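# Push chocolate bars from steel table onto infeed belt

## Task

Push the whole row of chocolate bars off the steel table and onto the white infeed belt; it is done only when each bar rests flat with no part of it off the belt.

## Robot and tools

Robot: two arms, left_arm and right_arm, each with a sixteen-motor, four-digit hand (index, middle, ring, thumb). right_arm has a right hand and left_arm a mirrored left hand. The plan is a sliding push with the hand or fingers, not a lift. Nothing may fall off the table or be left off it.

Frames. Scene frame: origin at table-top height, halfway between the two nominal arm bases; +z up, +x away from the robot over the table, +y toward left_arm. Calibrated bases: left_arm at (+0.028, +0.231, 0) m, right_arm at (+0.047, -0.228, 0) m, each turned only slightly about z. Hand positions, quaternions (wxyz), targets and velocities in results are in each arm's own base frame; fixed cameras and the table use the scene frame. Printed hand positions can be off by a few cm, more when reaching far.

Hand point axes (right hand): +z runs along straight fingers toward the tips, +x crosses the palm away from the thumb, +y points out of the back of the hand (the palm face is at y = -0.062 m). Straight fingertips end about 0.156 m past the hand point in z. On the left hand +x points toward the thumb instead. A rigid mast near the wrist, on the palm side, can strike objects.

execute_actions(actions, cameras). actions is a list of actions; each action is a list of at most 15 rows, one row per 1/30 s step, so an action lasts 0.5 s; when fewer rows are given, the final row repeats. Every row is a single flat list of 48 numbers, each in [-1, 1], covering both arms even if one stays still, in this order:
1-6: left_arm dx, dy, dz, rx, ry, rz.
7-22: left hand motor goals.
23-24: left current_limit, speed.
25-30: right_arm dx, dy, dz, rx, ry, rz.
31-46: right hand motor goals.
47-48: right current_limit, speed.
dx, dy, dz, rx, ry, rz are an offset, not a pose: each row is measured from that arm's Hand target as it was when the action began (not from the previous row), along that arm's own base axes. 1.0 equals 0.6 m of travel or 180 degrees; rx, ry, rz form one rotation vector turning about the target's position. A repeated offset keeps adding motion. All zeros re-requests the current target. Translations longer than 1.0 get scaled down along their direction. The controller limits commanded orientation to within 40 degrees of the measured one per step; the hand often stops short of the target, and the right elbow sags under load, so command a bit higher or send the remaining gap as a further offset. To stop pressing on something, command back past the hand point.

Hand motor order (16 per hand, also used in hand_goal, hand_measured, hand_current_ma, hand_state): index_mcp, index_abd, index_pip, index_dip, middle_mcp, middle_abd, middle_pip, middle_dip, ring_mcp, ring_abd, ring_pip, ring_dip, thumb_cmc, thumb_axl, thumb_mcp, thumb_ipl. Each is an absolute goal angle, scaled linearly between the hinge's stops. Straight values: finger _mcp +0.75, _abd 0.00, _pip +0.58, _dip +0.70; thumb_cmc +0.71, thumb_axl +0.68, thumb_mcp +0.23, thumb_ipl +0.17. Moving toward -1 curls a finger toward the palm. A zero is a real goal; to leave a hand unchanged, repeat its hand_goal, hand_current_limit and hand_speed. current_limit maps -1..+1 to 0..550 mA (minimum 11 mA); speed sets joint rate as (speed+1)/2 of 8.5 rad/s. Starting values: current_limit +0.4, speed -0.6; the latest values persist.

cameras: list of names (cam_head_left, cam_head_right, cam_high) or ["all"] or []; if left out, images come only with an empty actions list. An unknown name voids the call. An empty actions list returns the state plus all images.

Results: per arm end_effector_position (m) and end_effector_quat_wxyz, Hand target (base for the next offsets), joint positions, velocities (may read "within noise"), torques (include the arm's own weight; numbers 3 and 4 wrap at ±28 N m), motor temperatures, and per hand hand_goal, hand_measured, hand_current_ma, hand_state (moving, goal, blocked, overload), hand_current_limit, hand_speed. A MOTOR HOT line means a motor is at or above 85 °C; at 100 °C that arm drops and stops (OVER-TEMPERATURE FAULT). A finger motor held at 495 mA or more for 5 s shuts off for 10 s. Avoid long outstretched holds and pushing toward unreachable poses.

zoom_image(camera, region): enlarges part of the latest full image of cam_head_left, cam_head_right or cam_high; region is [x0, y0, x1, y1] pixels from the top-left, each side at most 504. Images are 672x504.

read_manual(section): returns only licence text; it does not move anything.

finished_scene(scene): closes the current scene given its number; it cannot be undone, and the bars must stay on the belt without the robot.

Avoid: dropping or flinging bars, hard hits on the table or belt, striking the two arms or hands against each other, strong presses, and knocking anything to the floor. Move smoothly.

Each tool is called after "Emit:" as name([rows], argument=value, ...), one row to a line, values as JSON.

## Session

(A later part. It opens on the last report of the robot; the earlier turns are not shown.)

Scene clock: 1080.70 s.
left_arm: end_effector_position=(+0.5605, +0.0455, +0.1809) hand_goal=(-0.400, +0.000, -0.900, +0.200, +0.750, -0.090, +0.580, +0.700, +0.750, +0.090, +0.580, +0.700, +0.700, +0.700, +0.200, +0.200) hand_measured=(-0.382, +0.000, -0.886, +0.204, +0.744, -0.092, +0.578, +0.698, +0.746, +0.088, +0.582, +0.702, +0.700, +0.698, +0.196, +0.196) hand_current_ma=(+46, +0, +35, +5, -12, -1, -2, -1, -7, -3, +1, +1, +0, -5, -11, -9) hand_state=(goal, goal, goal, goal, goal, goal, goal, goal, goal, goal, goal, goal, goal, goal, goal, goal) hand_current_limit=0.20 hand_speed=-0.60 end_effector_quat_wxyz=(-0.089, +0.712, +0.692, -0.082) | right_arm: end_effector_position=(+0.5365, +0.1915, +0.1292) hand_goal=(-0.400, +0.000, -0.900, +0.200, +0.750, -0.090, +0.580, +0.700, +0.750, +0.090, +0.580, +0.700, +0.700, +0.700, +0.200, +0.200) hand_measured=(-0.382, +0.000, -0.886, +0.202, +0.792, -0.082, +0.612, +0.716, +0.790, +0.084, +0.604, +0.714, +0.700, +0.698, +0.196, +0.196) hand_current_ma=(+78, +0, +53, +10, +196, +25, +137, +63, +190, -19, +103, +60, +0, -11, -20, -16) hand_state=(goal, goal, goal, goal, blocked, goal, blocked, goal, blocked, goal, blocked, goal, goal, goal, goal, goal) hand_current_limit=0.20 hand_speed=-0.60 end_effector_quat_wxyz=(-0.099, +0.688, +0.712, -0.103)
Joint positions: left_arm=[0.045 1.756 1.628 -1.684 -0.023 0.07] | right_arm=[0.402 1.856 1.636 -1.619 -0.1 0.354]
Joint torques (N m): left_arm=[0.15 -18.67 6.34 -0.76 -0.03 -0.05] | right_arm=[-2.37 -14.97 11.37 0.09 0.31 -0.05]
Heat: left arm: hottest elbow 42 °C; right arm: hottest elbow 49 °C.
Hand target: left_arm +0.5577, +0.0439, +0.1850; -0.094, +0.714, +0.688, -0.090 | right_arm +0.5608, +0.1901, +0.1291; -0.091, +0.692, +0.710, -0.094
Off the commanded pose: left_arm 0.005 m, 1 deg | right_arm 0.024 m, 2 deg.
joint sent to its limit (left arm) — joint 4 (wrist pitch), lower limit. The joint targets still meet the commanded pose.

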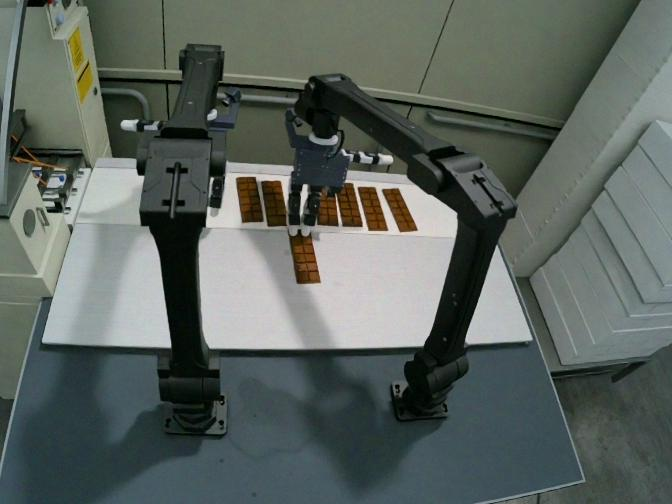

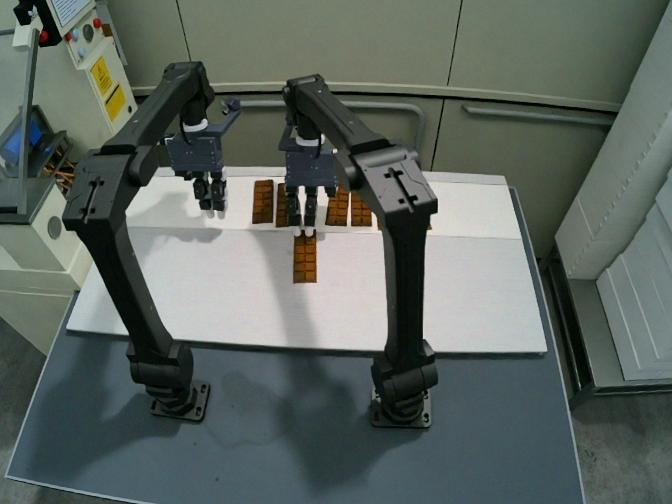

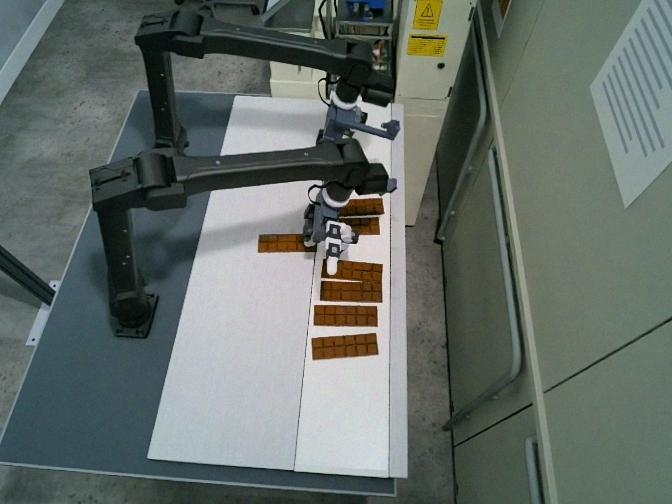

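Emit:
execute_actions([
  [[0,0,0,0,0,0,-0.4,0,-0.9,0.2,0.75,-0.09,0.58,0.7,0.75,0.09,0.58,0.7,0.7,0.7,0.2,0.2,0.2,-0.6,-0.01,-0.045,0.0,0,0,0,-0.4,0,-0.9,0.2,0.75,-0.09,0.58,0.7,0.75,0.09,0.58,0.7,0.7,0.7,0.2,0.2,0.2,-0.6]],
], cameras=["all"])

Emit:
zoom_image(camera="cam_high", region=[220, 180, 410, 380])

Emit:
zoom_image(camera="cam_head_left", region=[220, 160, 360, 310])

Emit:
zoom_image(camera="cam_head_right", region=[230, 160, 370, 310])

Scene clock: 1102.53 s.
left_arm: end_effector_position=(+0.5605, +0.0455, +0.1809) hand_goal=(-0.400, +0.000, -0.900, +0.200, +0.750, -0.090, +0.580, +0.700, +0.750, +0.090, +0.580, +0.700, +0.700, +0.700, +0.200, +0.200) hand_measured=(-0.382, +0.000, -0.886, +0.204, +0.744, -0.092, +0.578, +0.698, +0.746, +0.088, +0.582, +0.702, +0.700, +0.698, +0.196, +0.196) hand_current_ma=(+46, +0, +35, +5, -12, -1, -2, -1, -7, -3, +1, +1, +0, -5, -11, -9) hand_state=(goal, goal, goal, goal, goal, goal, goal, goal, goal, goal, goal, goal, goal, goal, goal, goal) hand_current_limit=0.20 hand_speed=-0.60 end_effector_quat_wxyz=(-0.089, +0.712, +0.692, -0.082) | right_arm: end_effector_position=(+0.5452, +0.1715, +0.1291) hand_goal=(-0.400, +0.000, -0.900, +0.200, +0.750, -0.090, +0.580, +0.700, +0.750, +0.090, +0.580, +0.700, +0.700, +0.700, +0.200, +0.200) hand_measured=(-0.382, +0.000, -0.886, +0.202, +0.792, -0.090, +0.612, +0.716, +0.786, +0.076, +0.604, +0.714, +0.700, +0.698, +0.196, +0.196) hand_current_ma=(+78, +0, +53, +10, +196, -2, +137, +63, +170, -47, +103, +60, +0, -11, -20, -16) hand_state=(goal, goal, goal, goal, blocked, goal, blocked, goal, blocked, goal, blocked, goal, goal, goal, goal, goal) hand_current_limit=0.20 hand_speed=-0.60 end_effector_quat_wxyz=(-0.102, +0.689, +0.711, -0.100)
Joint positions: left_arm=[0.045 1.756 1.628 -1.684 -0.023 0.07] | right_arm=[0.359 1.856 1.636 -1.619 -0.098 0.315]
Joint torques (N m): left_arm=[0.15 -18.73 6.34 -0.75 -0.04 -0.05] | right_arm=[-2.26 -18.32 7.39 0.39 0.65 -0.07]
Heat: left arm: hottest elbow 42 °C; right arm: hottest elbow 50 °C.
Hand target: left_arm +0.5577, +0.0439, +0.1850; -0.094, +0.714, +0.688, -0.090 | right_arm +0.5548, +0.1630, +0.1291; -0.091, +0.692, +0.710, -0.094
Off the commanded pose: left_arm 0.005 m, 1 deg | right_arm 0.013 m, 1 deg.
joint sent to its limit (left arm) — joint 4 (wrist pitch), lower limit. The joint targets still meet the commanded pose.

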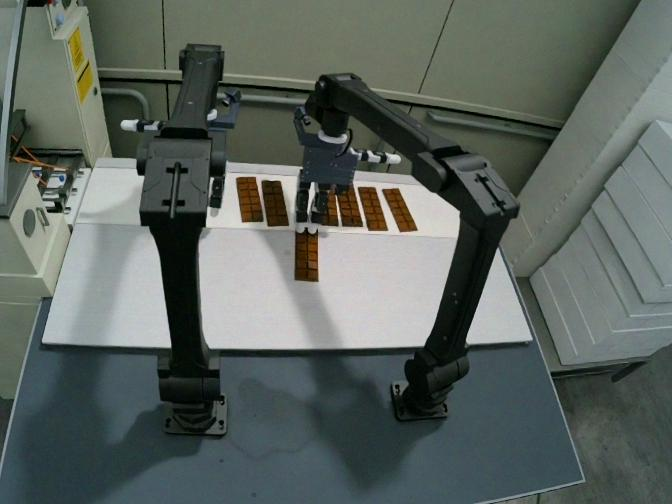

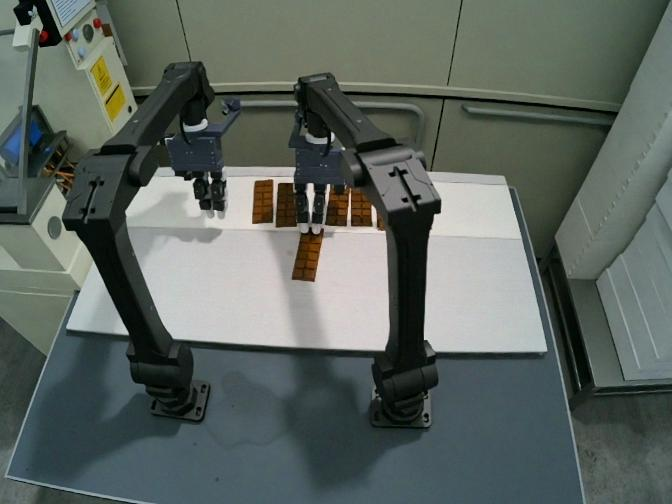

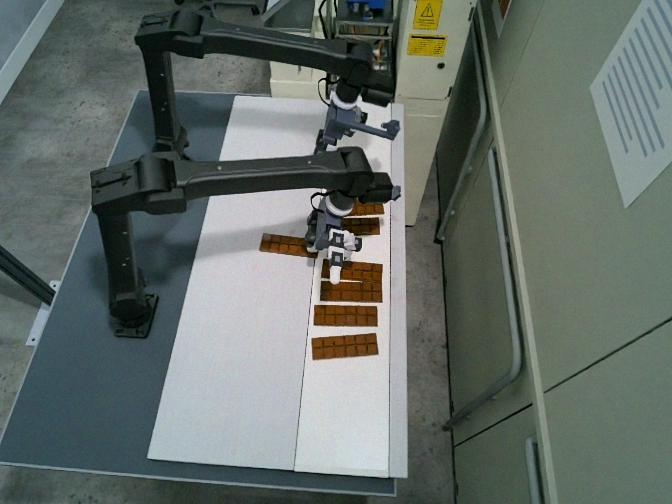

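Scaled by 2.520.

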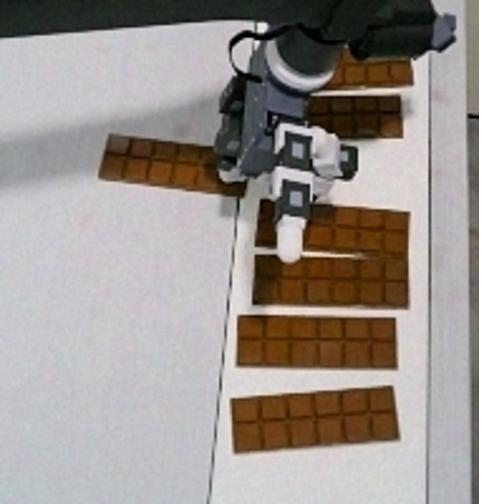

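Scaled by 3.360.

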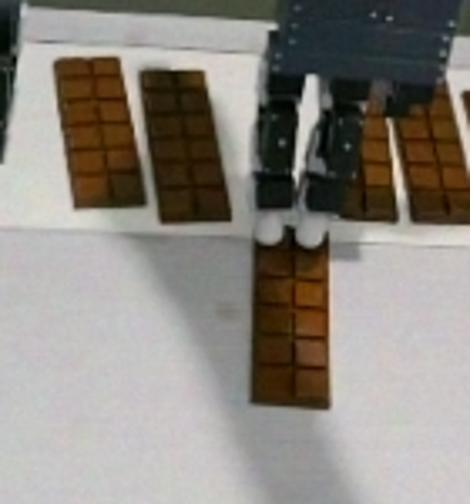

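Scaled by 3.360.

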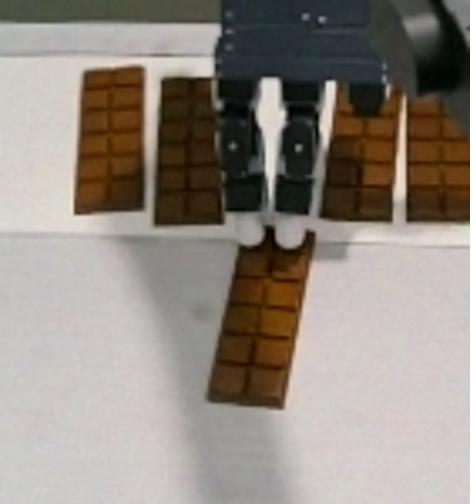

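Emit:
execute_actions([
  [[0,0,0,0,0,0,-0.4,0,-0.9,0.2,0.75,-0.09,0.58,0.7,0.75,0.09,0.58,0.7,0.7,0.7,0.2,0.2,0.2,-0.6,0.0,0.039,0.0,0,0,0,-0.4,0,-0.9,0.2,0.75,-0.09,0.58,0.7,0.75,0.09,0.58,0.7,0.7,0.7,0.2,0.2,0.2,-0.6]],
], cameras=["all"])

Emit:
zoom_image(camera="cam_high", region=[250, 200, 360, 290])

Emit:
zoom_image(camera="cam_head_left", region=[260, 180, 360, 290])

Emit:
zoom_image(camera="cam_head_right", region=[260, 180, 360, 290])

Scene clock: 1117.17 s.
left_arm: end_effector_position=(+0.5605, +0.0455, +0.1809) hand_goal=(-0.400, +0.000, -0.900, +0.200, +0.750, -0.090, +0.580, +0.700, +0.750, +0.090, +0.580, +0.700, +0.700, +0.700, +0.200, +0.200) hand_measured=(-0.382, +0.000, -0.886, +0.204, +0.744, -0.092, +0.578, +0.698, +0.746, +0.088, +0.582, +0.702, +0.700, +0.698, +0.196, +0.196) hand_current_ma=(+46, +0, +35, +5, -12, -1, -2, -1, -7, -3, +1, +1, +0, -5, -11, -9) hand_state=(goal, goal, goal, goal, goal, goal, goal, goal, goal, goal, goal, goal, goal, goal, goal, goal) hand_current_limit=0.20 hand_speed=-0.60 end_effector_quat_wxyz=(-0.089, +0.712, +0.692, -0.082) | right_arm: end_effector_position=(+0.5434, +0.1744, +0.1291) hand_goal=(-0.400, +0.000, -0.900, +0.200, +0.750, -0.090, +0.580, +0.700, +0.750, +0.090, +0.580, +0.700, +0.700, +0.700, +0.200, +0.200) hand_measured=(-0.382, +0.000, -0.886, +0.202, +0.790, -0.082, +0.612, +0.716, +0.786, +0.086, +0.604, +0.714, +0.700, +0.698, +0.196, +0.196) hand_current_ma=(+78, +0, +53, +10, +189, +27, +137, +63, +167, -16, +103, +60, +0, -11, -20, -16) hand_state=(goal, goal, goal, goal, blocked, goal, blocked, goal, blocked, goal, blocked, goal, goal, goal, goal, goal) hand_current_limit=0.20 hand_speed=-0.60 end_effector_quat_wxyz=(-0.101, +0.692, +0.707, -0.101)
Joint positions: left_arm=[0.045 1.756 1.628 -1.684 -0.023 0.07] | right_arm=[0.367 1.856 1.636 -1.619 -0.099 0.332]
Joint torques (N m): left_arm=[0.09 -18.61 6.35 -0.73 -0.04 -0.05] | right_arm=[0.44 -16.5 9.57 0.21 0.24 0.16]
Heat: left arm: hottest elbow 42 °C; right arm: hottest elbow 49 °C.
Hand target: left_arm +0.5577, +0.0439, +0.1850; -0.094, +0.714, +0.688, -0.090 | right_arm +0.5548, +0.1865, +0.1291; -0.091, +0.692, +0.710, -0.094
Off the commanded pose: left_arm 0.005 m, 1 deg | right_arm 0.017 m, 1 deg.
joint sent to its limit (left arm) — joint 4 (wrist pitch), lower limit. The joint targets still meet the commanded pose.

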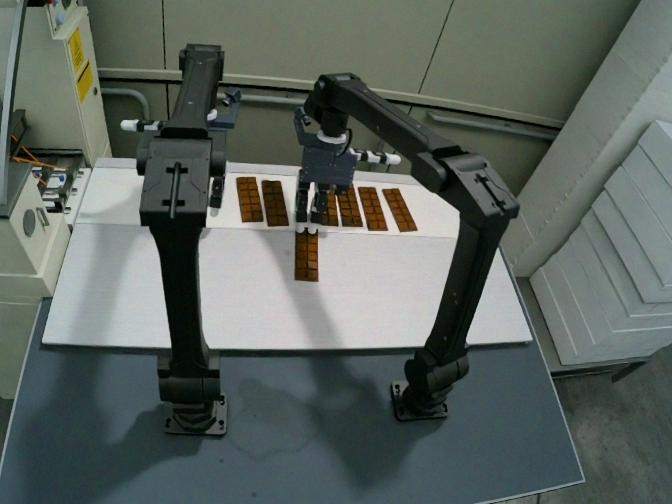

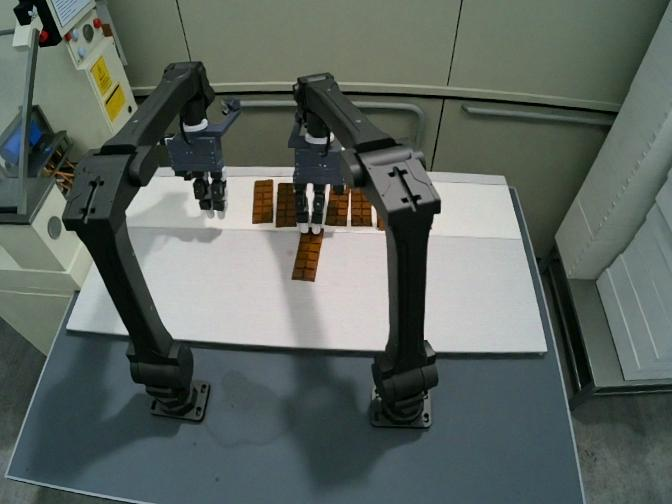

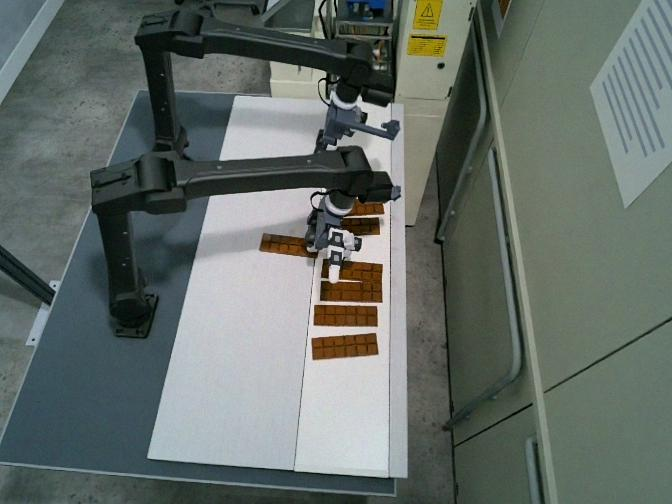

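Scaled by 4.582.

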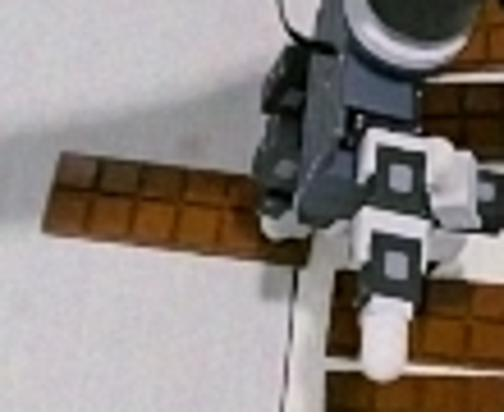

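Scaled by 4.582.

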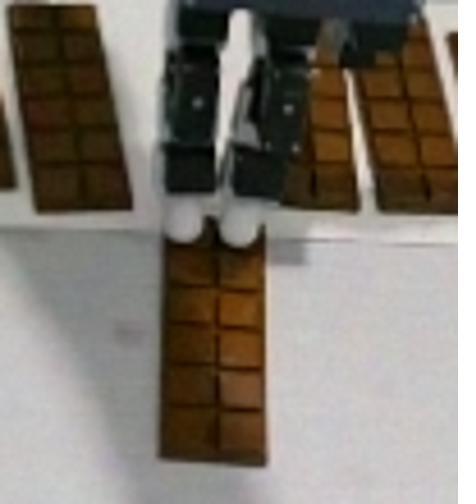

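Scaled by 4.582.

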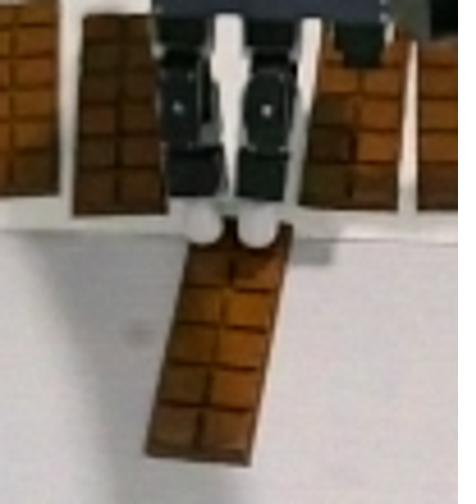

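Emit:
execute_actions([
  [[0,0,0,0,0,0,-0.4,0,-0.9,0.2,0.75,-0.09,0.58,0.7,0.75,0.09,0.58,0.7,0.7,0.7,0.2,0.2,0.2,-0.6,0.0,0.012,0.0,0,0,0,-0.4,0,-0.9,0.2,0.75,-0.09,0.58,0.7,0.75,0.09,0.58,0.7,0.7,0.7,0.2,0.2,0.2,-0.6]],
], cameras=["all"])

Emit:
zoom_image(camera="cam_head_left", region=[260, 180, 360, 290])

Emit:
zoom_image(camera="cam_head_right", region=[260, 180, 360, 290])

Scene clock: 1127.60 s.
left_arm: end_effector_position=(+0.5605, +0.0455, +0.1809) hand_goal=(-0.400, +0.000, -0.900, +0.200, +0.750, -0.090, +0.580, +0.700, +0.750, +0.090, +0.580, +0.700, +0.700, +0.700, +0.200, +0.200) hand_measured=(-0.382, +0.000, -0.886, +0.204, +0.744, -0.092, +0.578, +0.698, +0.746, +0.088, +0.582, +0.702, +0.700, +0.698, +0.196, +0.196) hand_current_ma=(+46, +0, +35, +5, -12, -1, -2, -1, -7, -3, +1, +1, +0, -5, -11, -9) hand_state=(goal, goal, goal, goal, goal, goal, goal, goal, goal, goal, goal, goal, goal, goal, goal, goal) hand_current_limit=0.20 hand_speed=-0.60 end_effector_quat_wxyz=(-0.089, +0.712, +0.692, -0.082) | right_arm: end_effector_position=(+0.5422, +0.1764, +0.1293) hand_goal=(-0.400, +0.000, -0.900, +0.200, +0.750, -0.090, +0.580, +0.700, +0.750, +0.090, +0.580, +0.700, +0.700, +0.700, +0.200, +0.200) hand_measured=(-0.382, +0.000, -0.886, +0.202, +0.788, -0.072, +0.612, +0.716, +0.786, +0.096, +0.604, +0.714, +0.700, +0.698, +0.196, +0.196) hand_current_ma=(+78, +0, +53, +10, +179, +64, +137, +63, +165, +17, +103, +60, +0, -11, -20, -16) hand_state=(goal, goal, goal, goal, blocked, goal, blocked, goal, blocked, goal, blocked, goal, goal, goal, goal, goal) hand_current_limit=0.20 hand_speed=-0.60 end_effector_quat_wxyz=(-0.099, +0.695, +0.705, -0.102)
Joint positions: left_arm=[0.045 1.756 1.628 -1.684 -0.023 0.07] | right_arm=[0.374 1.856 1.636 -1.619 -0.096 0.345]
Joint torques (N m): left_arm=[0.03 -18.78 6.35 -0.75 -0.03 -0.05] | right_arm=[0.79 -15.91 10.24 0.16 0.03 0.14]
Heat: left arm: hottest elbow 42 °C; right arm: hottest elbow 49 °C.
Hand target: left_arm +0.5577, +0.0439, +0.1850; -0.094, +0.714, +0.688, -0.090 | right_arm +0.5548, +0.1936, +0.1291; -0.091, +0.692, +0.710, -0.094
Off the commanded pose: left_arm 0.005 m, 1 deg | right_arm 0.021 m, 1 deg.
joint sent to its limit (left arm) — joint 4 (wrist pitch), lower limit. The joint targets still meet the commanded pose.

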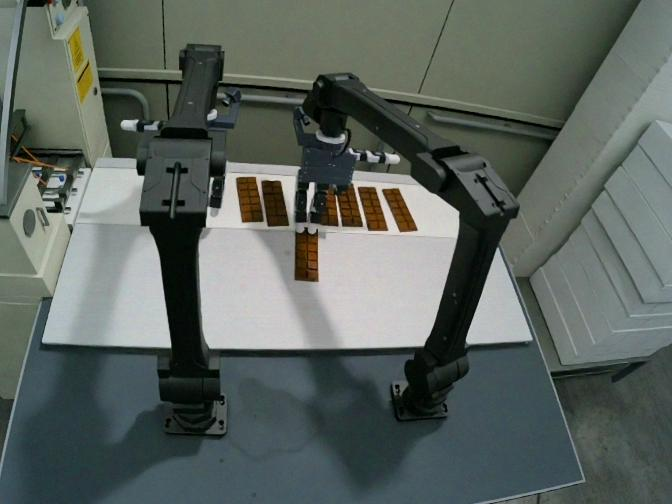

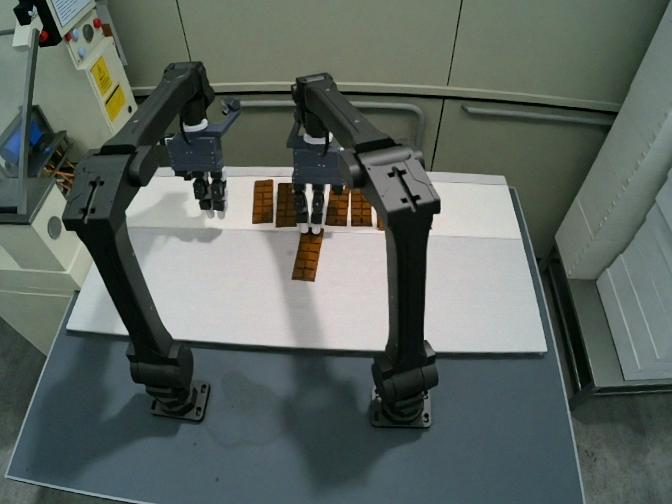

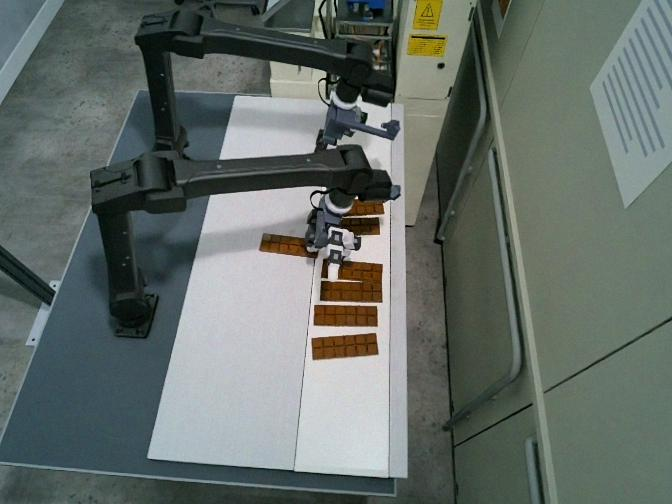

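Scaled by 4.582.

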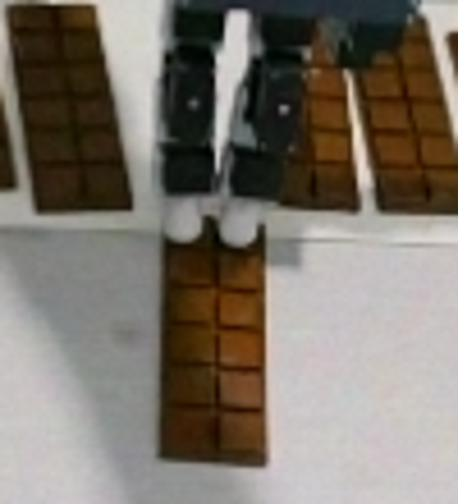

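Scaled by 4.582.

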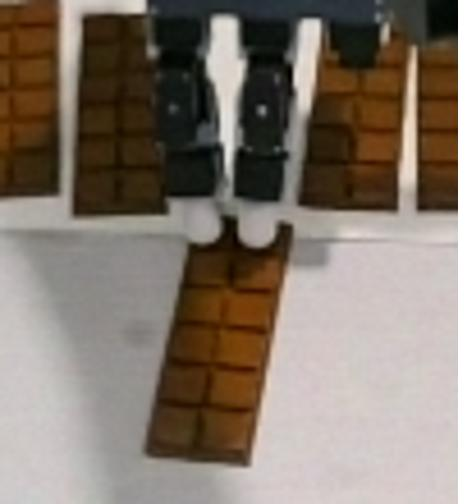

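Emit:
execute_actions([
  [[0,0,0,0,0,0,-0.4,0,-0.9,0.2,0.75,-0.09,0.58,0.7,0.75,0.09,0.58,0.7,0.7,0.7,0.2,0.2,0.2,-0.6,0.0,0.015,0.003,0,0,0,-0.4,0,-0.9,0.2,0.75,-0.09,0.58,0.7,0.75,0.09,0.58,0.7,0.7,0.7,0.2,0.2,0.2,-0.6]],
], cameras=["all"])

Emit:
zoom_image(camera="cam_head_left", region=[260, 180, 360, 290])

Emit:
zoom_image(camera="cam_head_right", region=[260, 180, 360, 290])

Scene clock: 1135.00 s.
left_arm: end_effector_position=(+0.5605, +0.0455, +0.1809) hand_goal=(-0.400, +0.000, -0.900, +0.200, +0.750, -0.090, +0.580, +0.700, +0.750, +0.090, +0.580, +0.700, +0.700, +0.700, +0.200, +0.200) hand_measured=(-0.382, +0.000, -0.886, +0.204, +0.744, -0.092, +0.578, +0.698, +0.746, +0.088, +0.582, +0.702, +0.700, +0.698, +0.196, +0.196) hand_current_ma=(+46, +0, +35, +5, -12, -1, -2, -1, -7, -3, +1, +1, +0, -5, -11, -9) hand_state=(goal, goal, goal, goal, goal, goal, goal, goal, goal, goal, goal, goal, goal, goal, goal, goal) hand_current_limit=0.20 hand_speed=-0.60 end_effector_quat_wxyz=(-0.089, +0.712, +0.692, -0.082) | right_arm: end_effector_position=(+0.5408, +0.1843, +0.1315) hand_goal=(-0.400, +0.000, -0.900, +0.200, +0.750, -0.090, +0.580, +0.700, +0.750, +0.090, +0.580, +0.700, +0.700, +0.700, +0.200, +0.200) hand_measured=(-0.382, +0.000, -0.886, +0.202, +0.778, -0.066, +0.606, +0.714, +0.778, +0.098, +0.600, +0.714, +0.700, +0.698, +0.196, +0.196) hand_current_ma=(+78, +0, +53, +10, +130, +88, +113, +59, +130, +30, +87, +60, +0, -11, -20, -16) hand_state=(goal, goal, goal, goal, blocked, blocked, blocked, goal, blocked, goal, blocked, goal, goal, goal, goal, goal) hand_current_limit=0.20 hand_speed=-0.60 end_effector_quat_wxyz=(-0.095, +0.694, +0.706, -0.102)
Joint positions: left_arm=[0.045 1.756 1.628 -1.684 -0.023 0.07] | right_arm=[0.39 1.856 1.641 -1.619 -0.094 0.36]
Joint torques (N m): left_arm=[0.15 -18.67 6.35 -0.75 -0.03 -0.05] | right_arm=[0.79 -15.38 11.02 -0.08 -0.19 0.12]
Heat: left arm: hottest elbow 42 °C; right arm: hottest elbow 50 °C.
Hand target: left_arm +0.5577, +0.0439, +0.1850; -0.094, +0.714, +0.688, -0.090 | right_arm +0.5548, +0.2028, +0.1310; -0.091, +0.692, +0.710, -0.093
Off the commanded pose: left_arm 0.005 m, 1 deg | right_arm 0.023 m, 1 deg.
joint sent to its limit (left arm) — joint 4 (wrist pitch), lower limit. The joint targets still meet the commanded pose.

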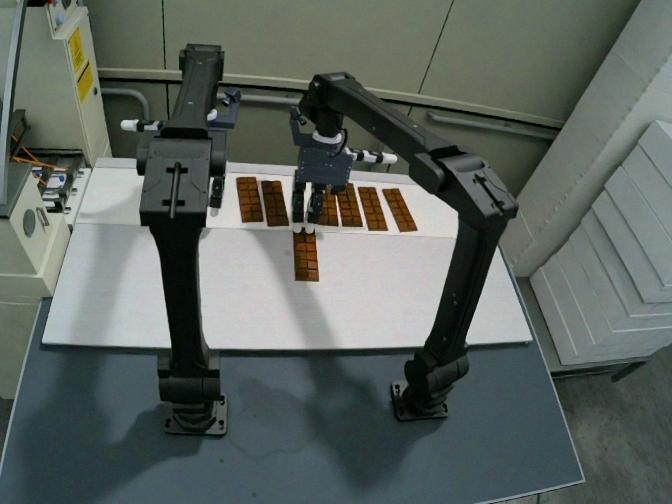

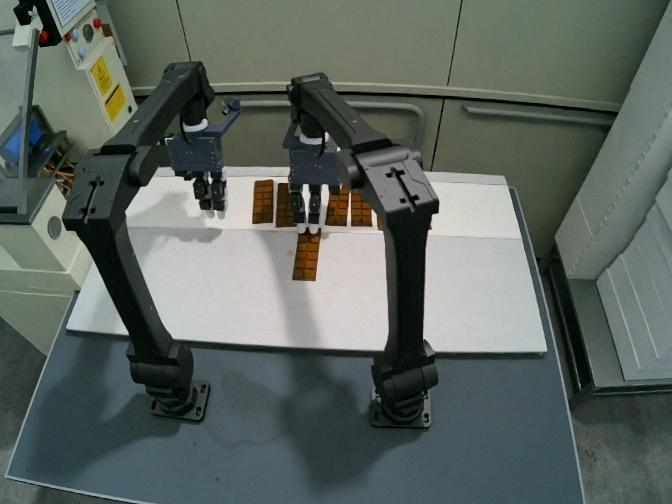

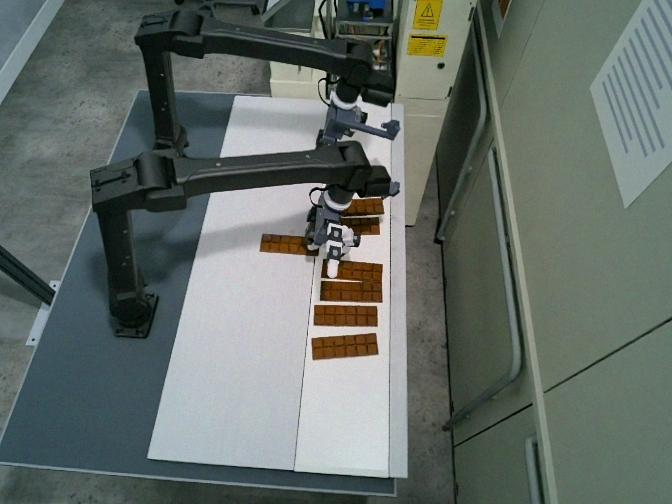

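Scaled by 4.582.

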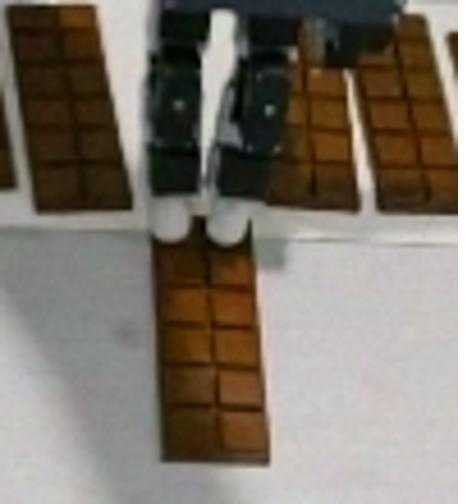

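Scaled by 4.582.

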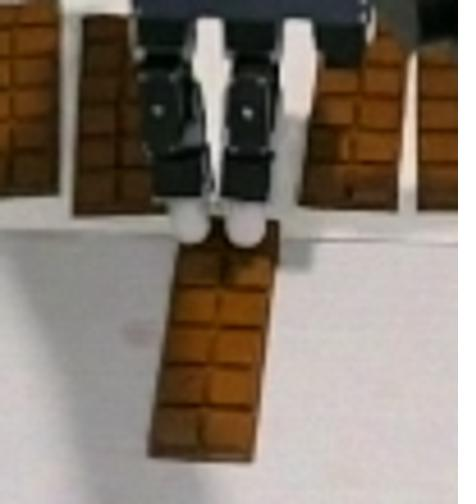

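Emit:
execute_actions([
  [[0,0,0,0,0,0,-0.4,0,-0.9,0.2,0.75,-0.09,0.58,0.7,0.75,0.09,0.58,0.7,0.7,0.7,0.2,0.2,0.2,-0.6,0.075,-0.02,0.0,0,0,0,-0.4,0,-0.9,0.2,0.75,-0.09,0.58,0.7,0.75,0.09,0.58,0.7,0.7,0.7,0.2,0.2,0.2,-0.6]],
], cameras=["all"])

Emit:
zoom_image(camera="cam_high", region=[250, 190, 410, 320])

Emit:
zoom_image(camera="cam_head_left", region=[260, 170, 360, 280])

Emit:
zoom_image(camera="cam_head_right", region=[260, 170, 360, 280])

Scene clock: 1147.17 s.
left_arm: end_effector_position=(+0.5605, +0.0455, +0.1809) hand_goal=(-0.400, +0.000, -0.900, +0.200, +0.750, -0.090, +0.580, +0.700, +0.750, +0.090, +0.580, +0.700, +0.700, +0.700, +0.200, +0.200) hand_measured=(-0.382, +0.000, -0.886, +0.204, +0.744, -0.092, +0.578, +0.698, +0.746, +0.088, +0.582, +0.702, +0.700, +0.698, +0.196, +0.196) hand_current_ma=(+46, +0, +35, +5, -12, -1, -2, -1, -7, -3, +1, +1, +0, -5, -11, -9) hand_state=(goal, goal, goal, goal, goal, goal, goal, goal, goal, goal, goal, goal, goal, goal, goal, goal) hand_current_limit=0.20 hand_speed=-0.60 end_effector_quat_wxyz=(-0.089, +0.712, +0.692, -0.082) | right_arm: end_effector_position=(+0.5763, +0.1943, +0.1306) hand_goal=(-0.400, +0.000, -0.900, +0.200, +0.750, -0.090, +0.580, +0.700, +0.750, +0.090, +0.580, +0.700, +0.700, +0.700, +0.200, +0.200) hand_measured=(-0.382, +0.000, -0.886, +0.202, +0.784, -0.082, +0.606, +0.714, +0.780, +0.090, +0.598, +0.712, +0.700, +0.698, +0.196, +0.196) hand_current_ma=(+78, +0, +53, +10, +162, +26, +114, +56, +142, -1, +78, +50, +0, -11, -20, -16) hand_state=(goal, goal, goal, goal, blocked, goal, blocked, goal, blocked, goal, goal, goal, goal, goal, goal, goal) hand_current_limit=0.20 hand_speed=-0.60 end_effector_quat_wxyz=(-0.098, +0.687, +0.712, -0.104)
Joint positions: left_arm=[0.045 1.756 1.628 -1.684 -0.023 0.07] | right_arm=[0.38 1.958 1.792 -1.676 -0.093 0.331]
Joint torques (N m): left_arm=[0.15 -18.73 6.34 -0.76 -0.03 -0.05] | right_arm=[-2.55 -16.85 11.29 -0.12 0.29 -0.04]
Heat: left arm: hottest elbow 42 °C; right arm: hottest elbow 51 °C.
Hand target: left_arm +0.5577, +0.0439, +0.1850; -0.094, +0.714, +0.688, -0.090 | right_arm +0.5999, +0.1906, +0.1308; -0.091, +0.692, +0.710, -0.094
Off the commanded pose: left_arm 0.005 m, 1 deg | right_arm 0.024 m, 2 deg.
joint sent to its limit (left arm) — joint 4 (wrist pitch), lower limit. The joint targets still meet the commanded pose.

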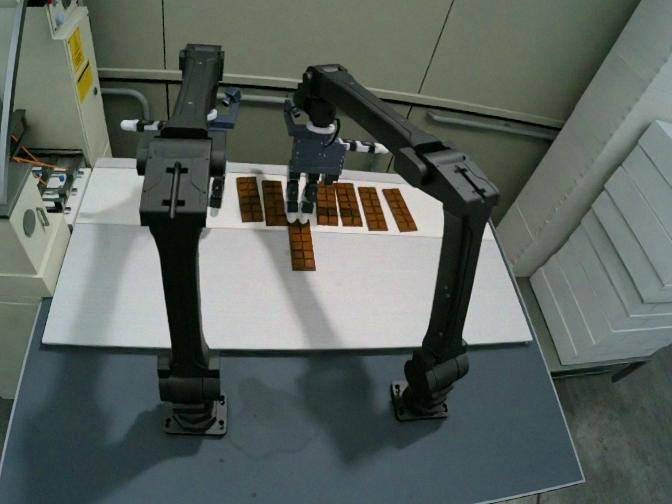

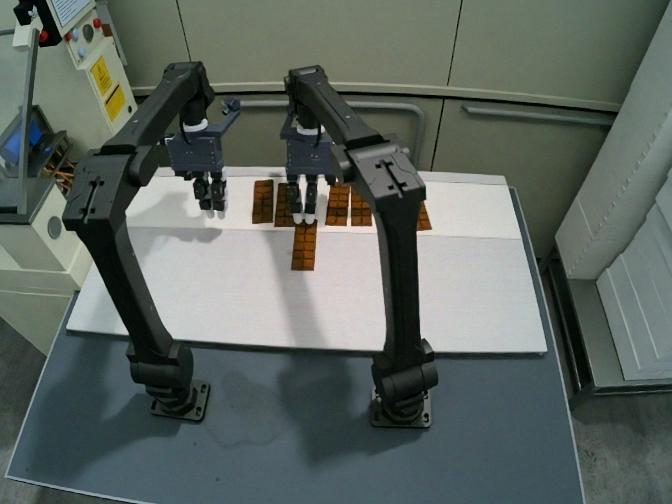

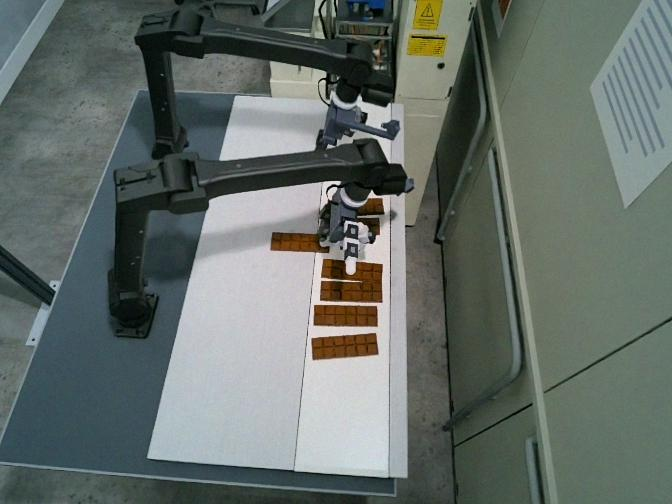

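Scaled by 3.150.

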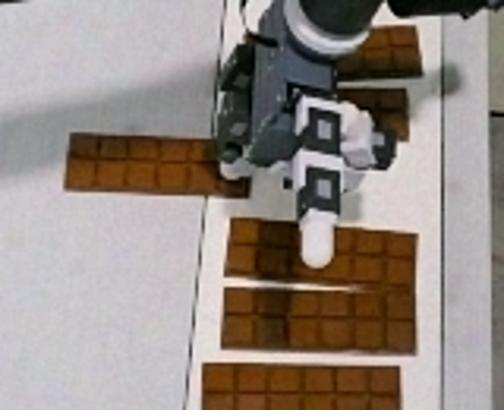

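Scaled by 4.582.

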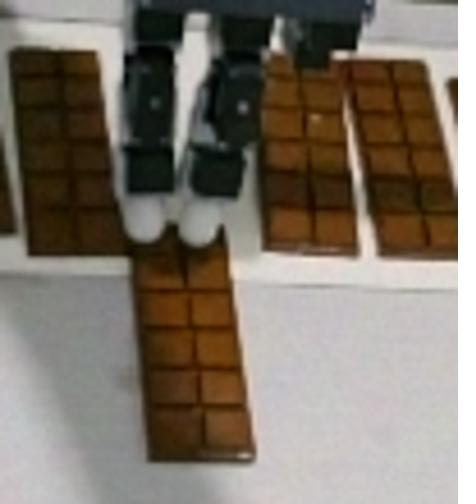

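Scaled by 4.582.

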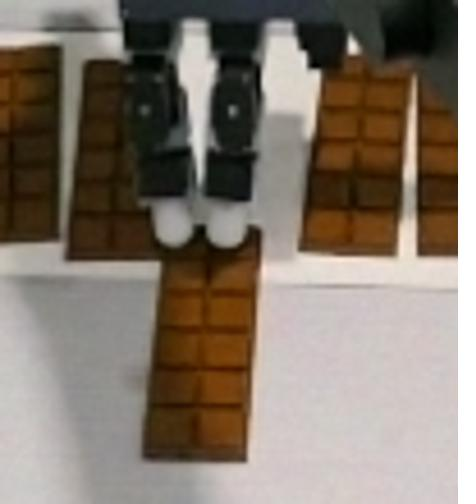

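Emit:
execute_actions([
  [[0,0,0,0,0,0,-0.4,0,-0.9,0.2,0.75,-0.09,0.58,0.7,0.75,0.09,0.58,0.7,0.7,0.7,0.2,0.2,0.2,-0.6,0.085,-0.021,0.0022,0,0,0,-0.4,0,-0.9,0.2,0.75,-0.09,0.58,0.7,0.75,0.09,0.58,0.7,0.7,0.7,0.2,0.2,0.2,-0.6]],
], cameras=["all"])

Emit:
zoom_image(camera="cam_high", region=[250, 190, 410, 320])

Emit:
zoom_image(camera="cam_head_left", region=[260, 170, 360, 280])

Emit:
zoom_image(camera="cam_head_right", region=[260, 170, 360, 280])

Scene clock: 1161.77 s.
left_arm: end_effector_position=(+0.5605, +0.0455, +0.1809) hand_goal=(-0.400, +0.000, -0.900, +0.200, +0.750, -0.090, +0.580, +0.700, +0.750, +0.090, +0.580, +0.700, +0.700, +0.700, +0.200, +0.200) hand_measured=(-0.382, +0.000, -0.886, +0.204, +0.744, -0.092, +0.578, +0.698, +0.746, +0.088, +0.582, +0.702, +0.700, +0.698, +0.196, +0.196) hand_current_ma=(+46, +0, +35, +5, -12, -1, -2, -1, -7, -3, +1, +1, +0, -5, -11, -9) hand_state=(goal, goal, goal, goal, goal, goal, goal, goal, goal, goal, goal, goal, goal, goal, goal, goal) hand_current_limit=0.20 hand_speed=-0.60 end_effector_quat_wxyz=(-0.089, +0.712, +0.692, -0.082) | right_arm: end_effector_position=(+0.6316, +0.1805, +0.1362) hand_goal=(-0.400, +0.000, -0.900, +0.200, +0.750, -0.090, +0.580, +0.700, +0.750, +0.090, +0.580, +0.700, +0.700, +0.700, +0.200, +0.200) hand_measured=(-0.382, +0.000, -0.886, +0.202, +0.790, -0.088, +0.610, +0.714, +0.782, +0.090, +0.600, +0.712, +0.700, +0.698, +0.196, +0.196) hand_current_ma=(+78, +0, +53, +10, +183, +9, +128, +60, +148, +2, +87, +51, +0, -11, -20, -16) hand_state=(goal, goal, goal, goal, blocked, goal, blocked, goal, blocked, goal, blocked, goal, goal, goal, goal, goal) hand_current_limit=0.20 hand_speed=-0.60 end_effector_quat_wxyz=(-0.086, +0.692, +0.713, -0.080)
Joint positions: left_arm=[0.045 1.756 1.628 -1.684 -0.023 0.07] | right_arm=[0.328 2.054 1.957 -1.695 -0.079 0.289]
Joint torques (N m): left_arm=[0.09 -18.67 6.35 -0.75 -0.03 -0.05] | right_arm=[-1.85 -18.14 11.63 -0.29 0.27 -0.04]
Motor temperatures (°C): left_arm=[30 34 42 26 28 26] | right_arm=[30 34 53 29 29 27]
Heat: left arm: hottest elbow 42 °C; right arm: hottest elbow 53 °C.
Hand target: left_arm +0.5577, +0.0439, +0.1850; -0.094, +0.714, +0.688, -0.090 | right_arm +0.6508, +0.1782, +0.1322; -0.091, +0.692, +0.710, -0.093
Off the commanded pose: left_arm 0.005 m, 1 deg | right_arm 0.020 m, 2 deg.
joint sent to its limit (left arm) — joint 4 (wrist pitch), lower limit. The joint targets still meet the commanded pose.
joint sent to its limit (right arm) — joint 4 (wrist pitch), lower limit. The joint targets still meet the commanded pose.

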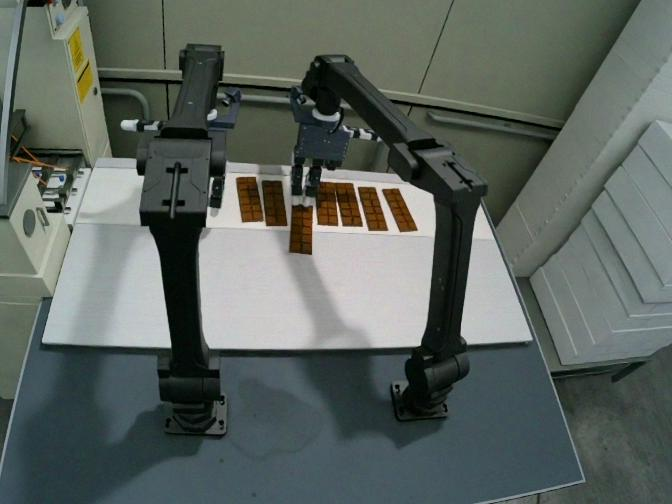

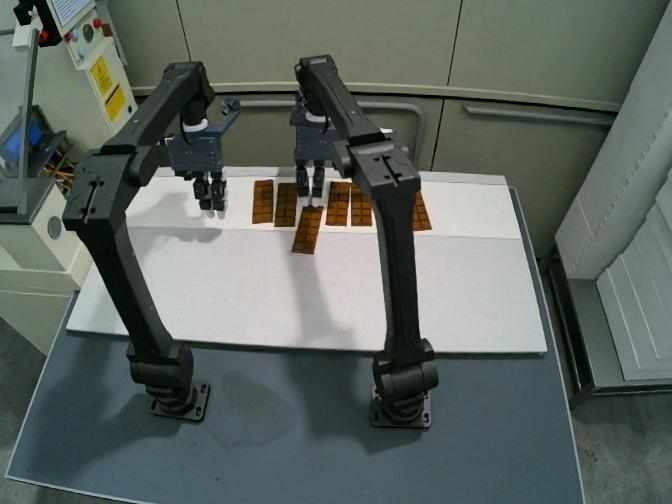

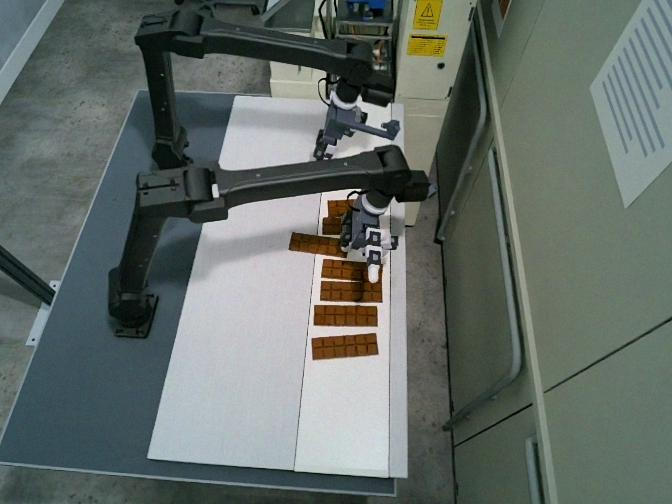

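Scaled by 3.150.

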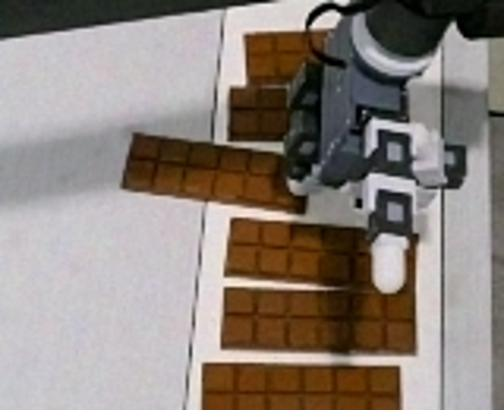

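Scaled by 4.582.

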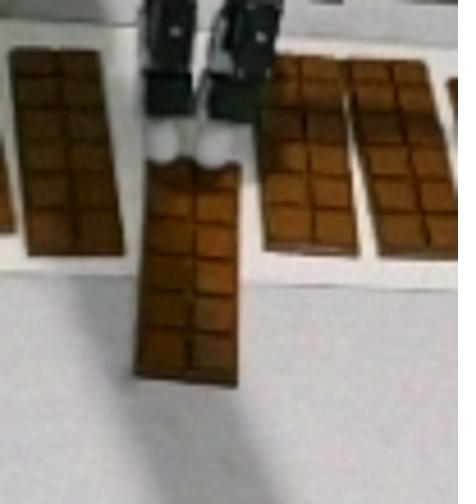

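Scaled by 4.582.

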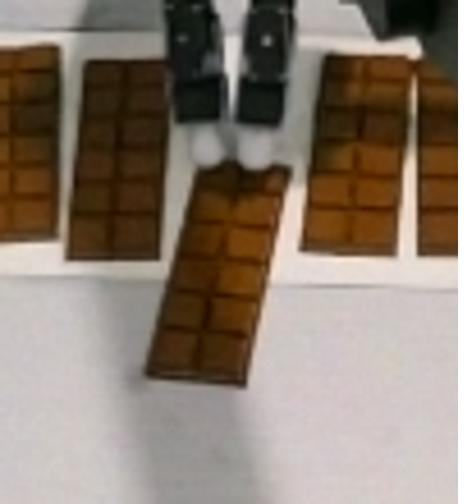

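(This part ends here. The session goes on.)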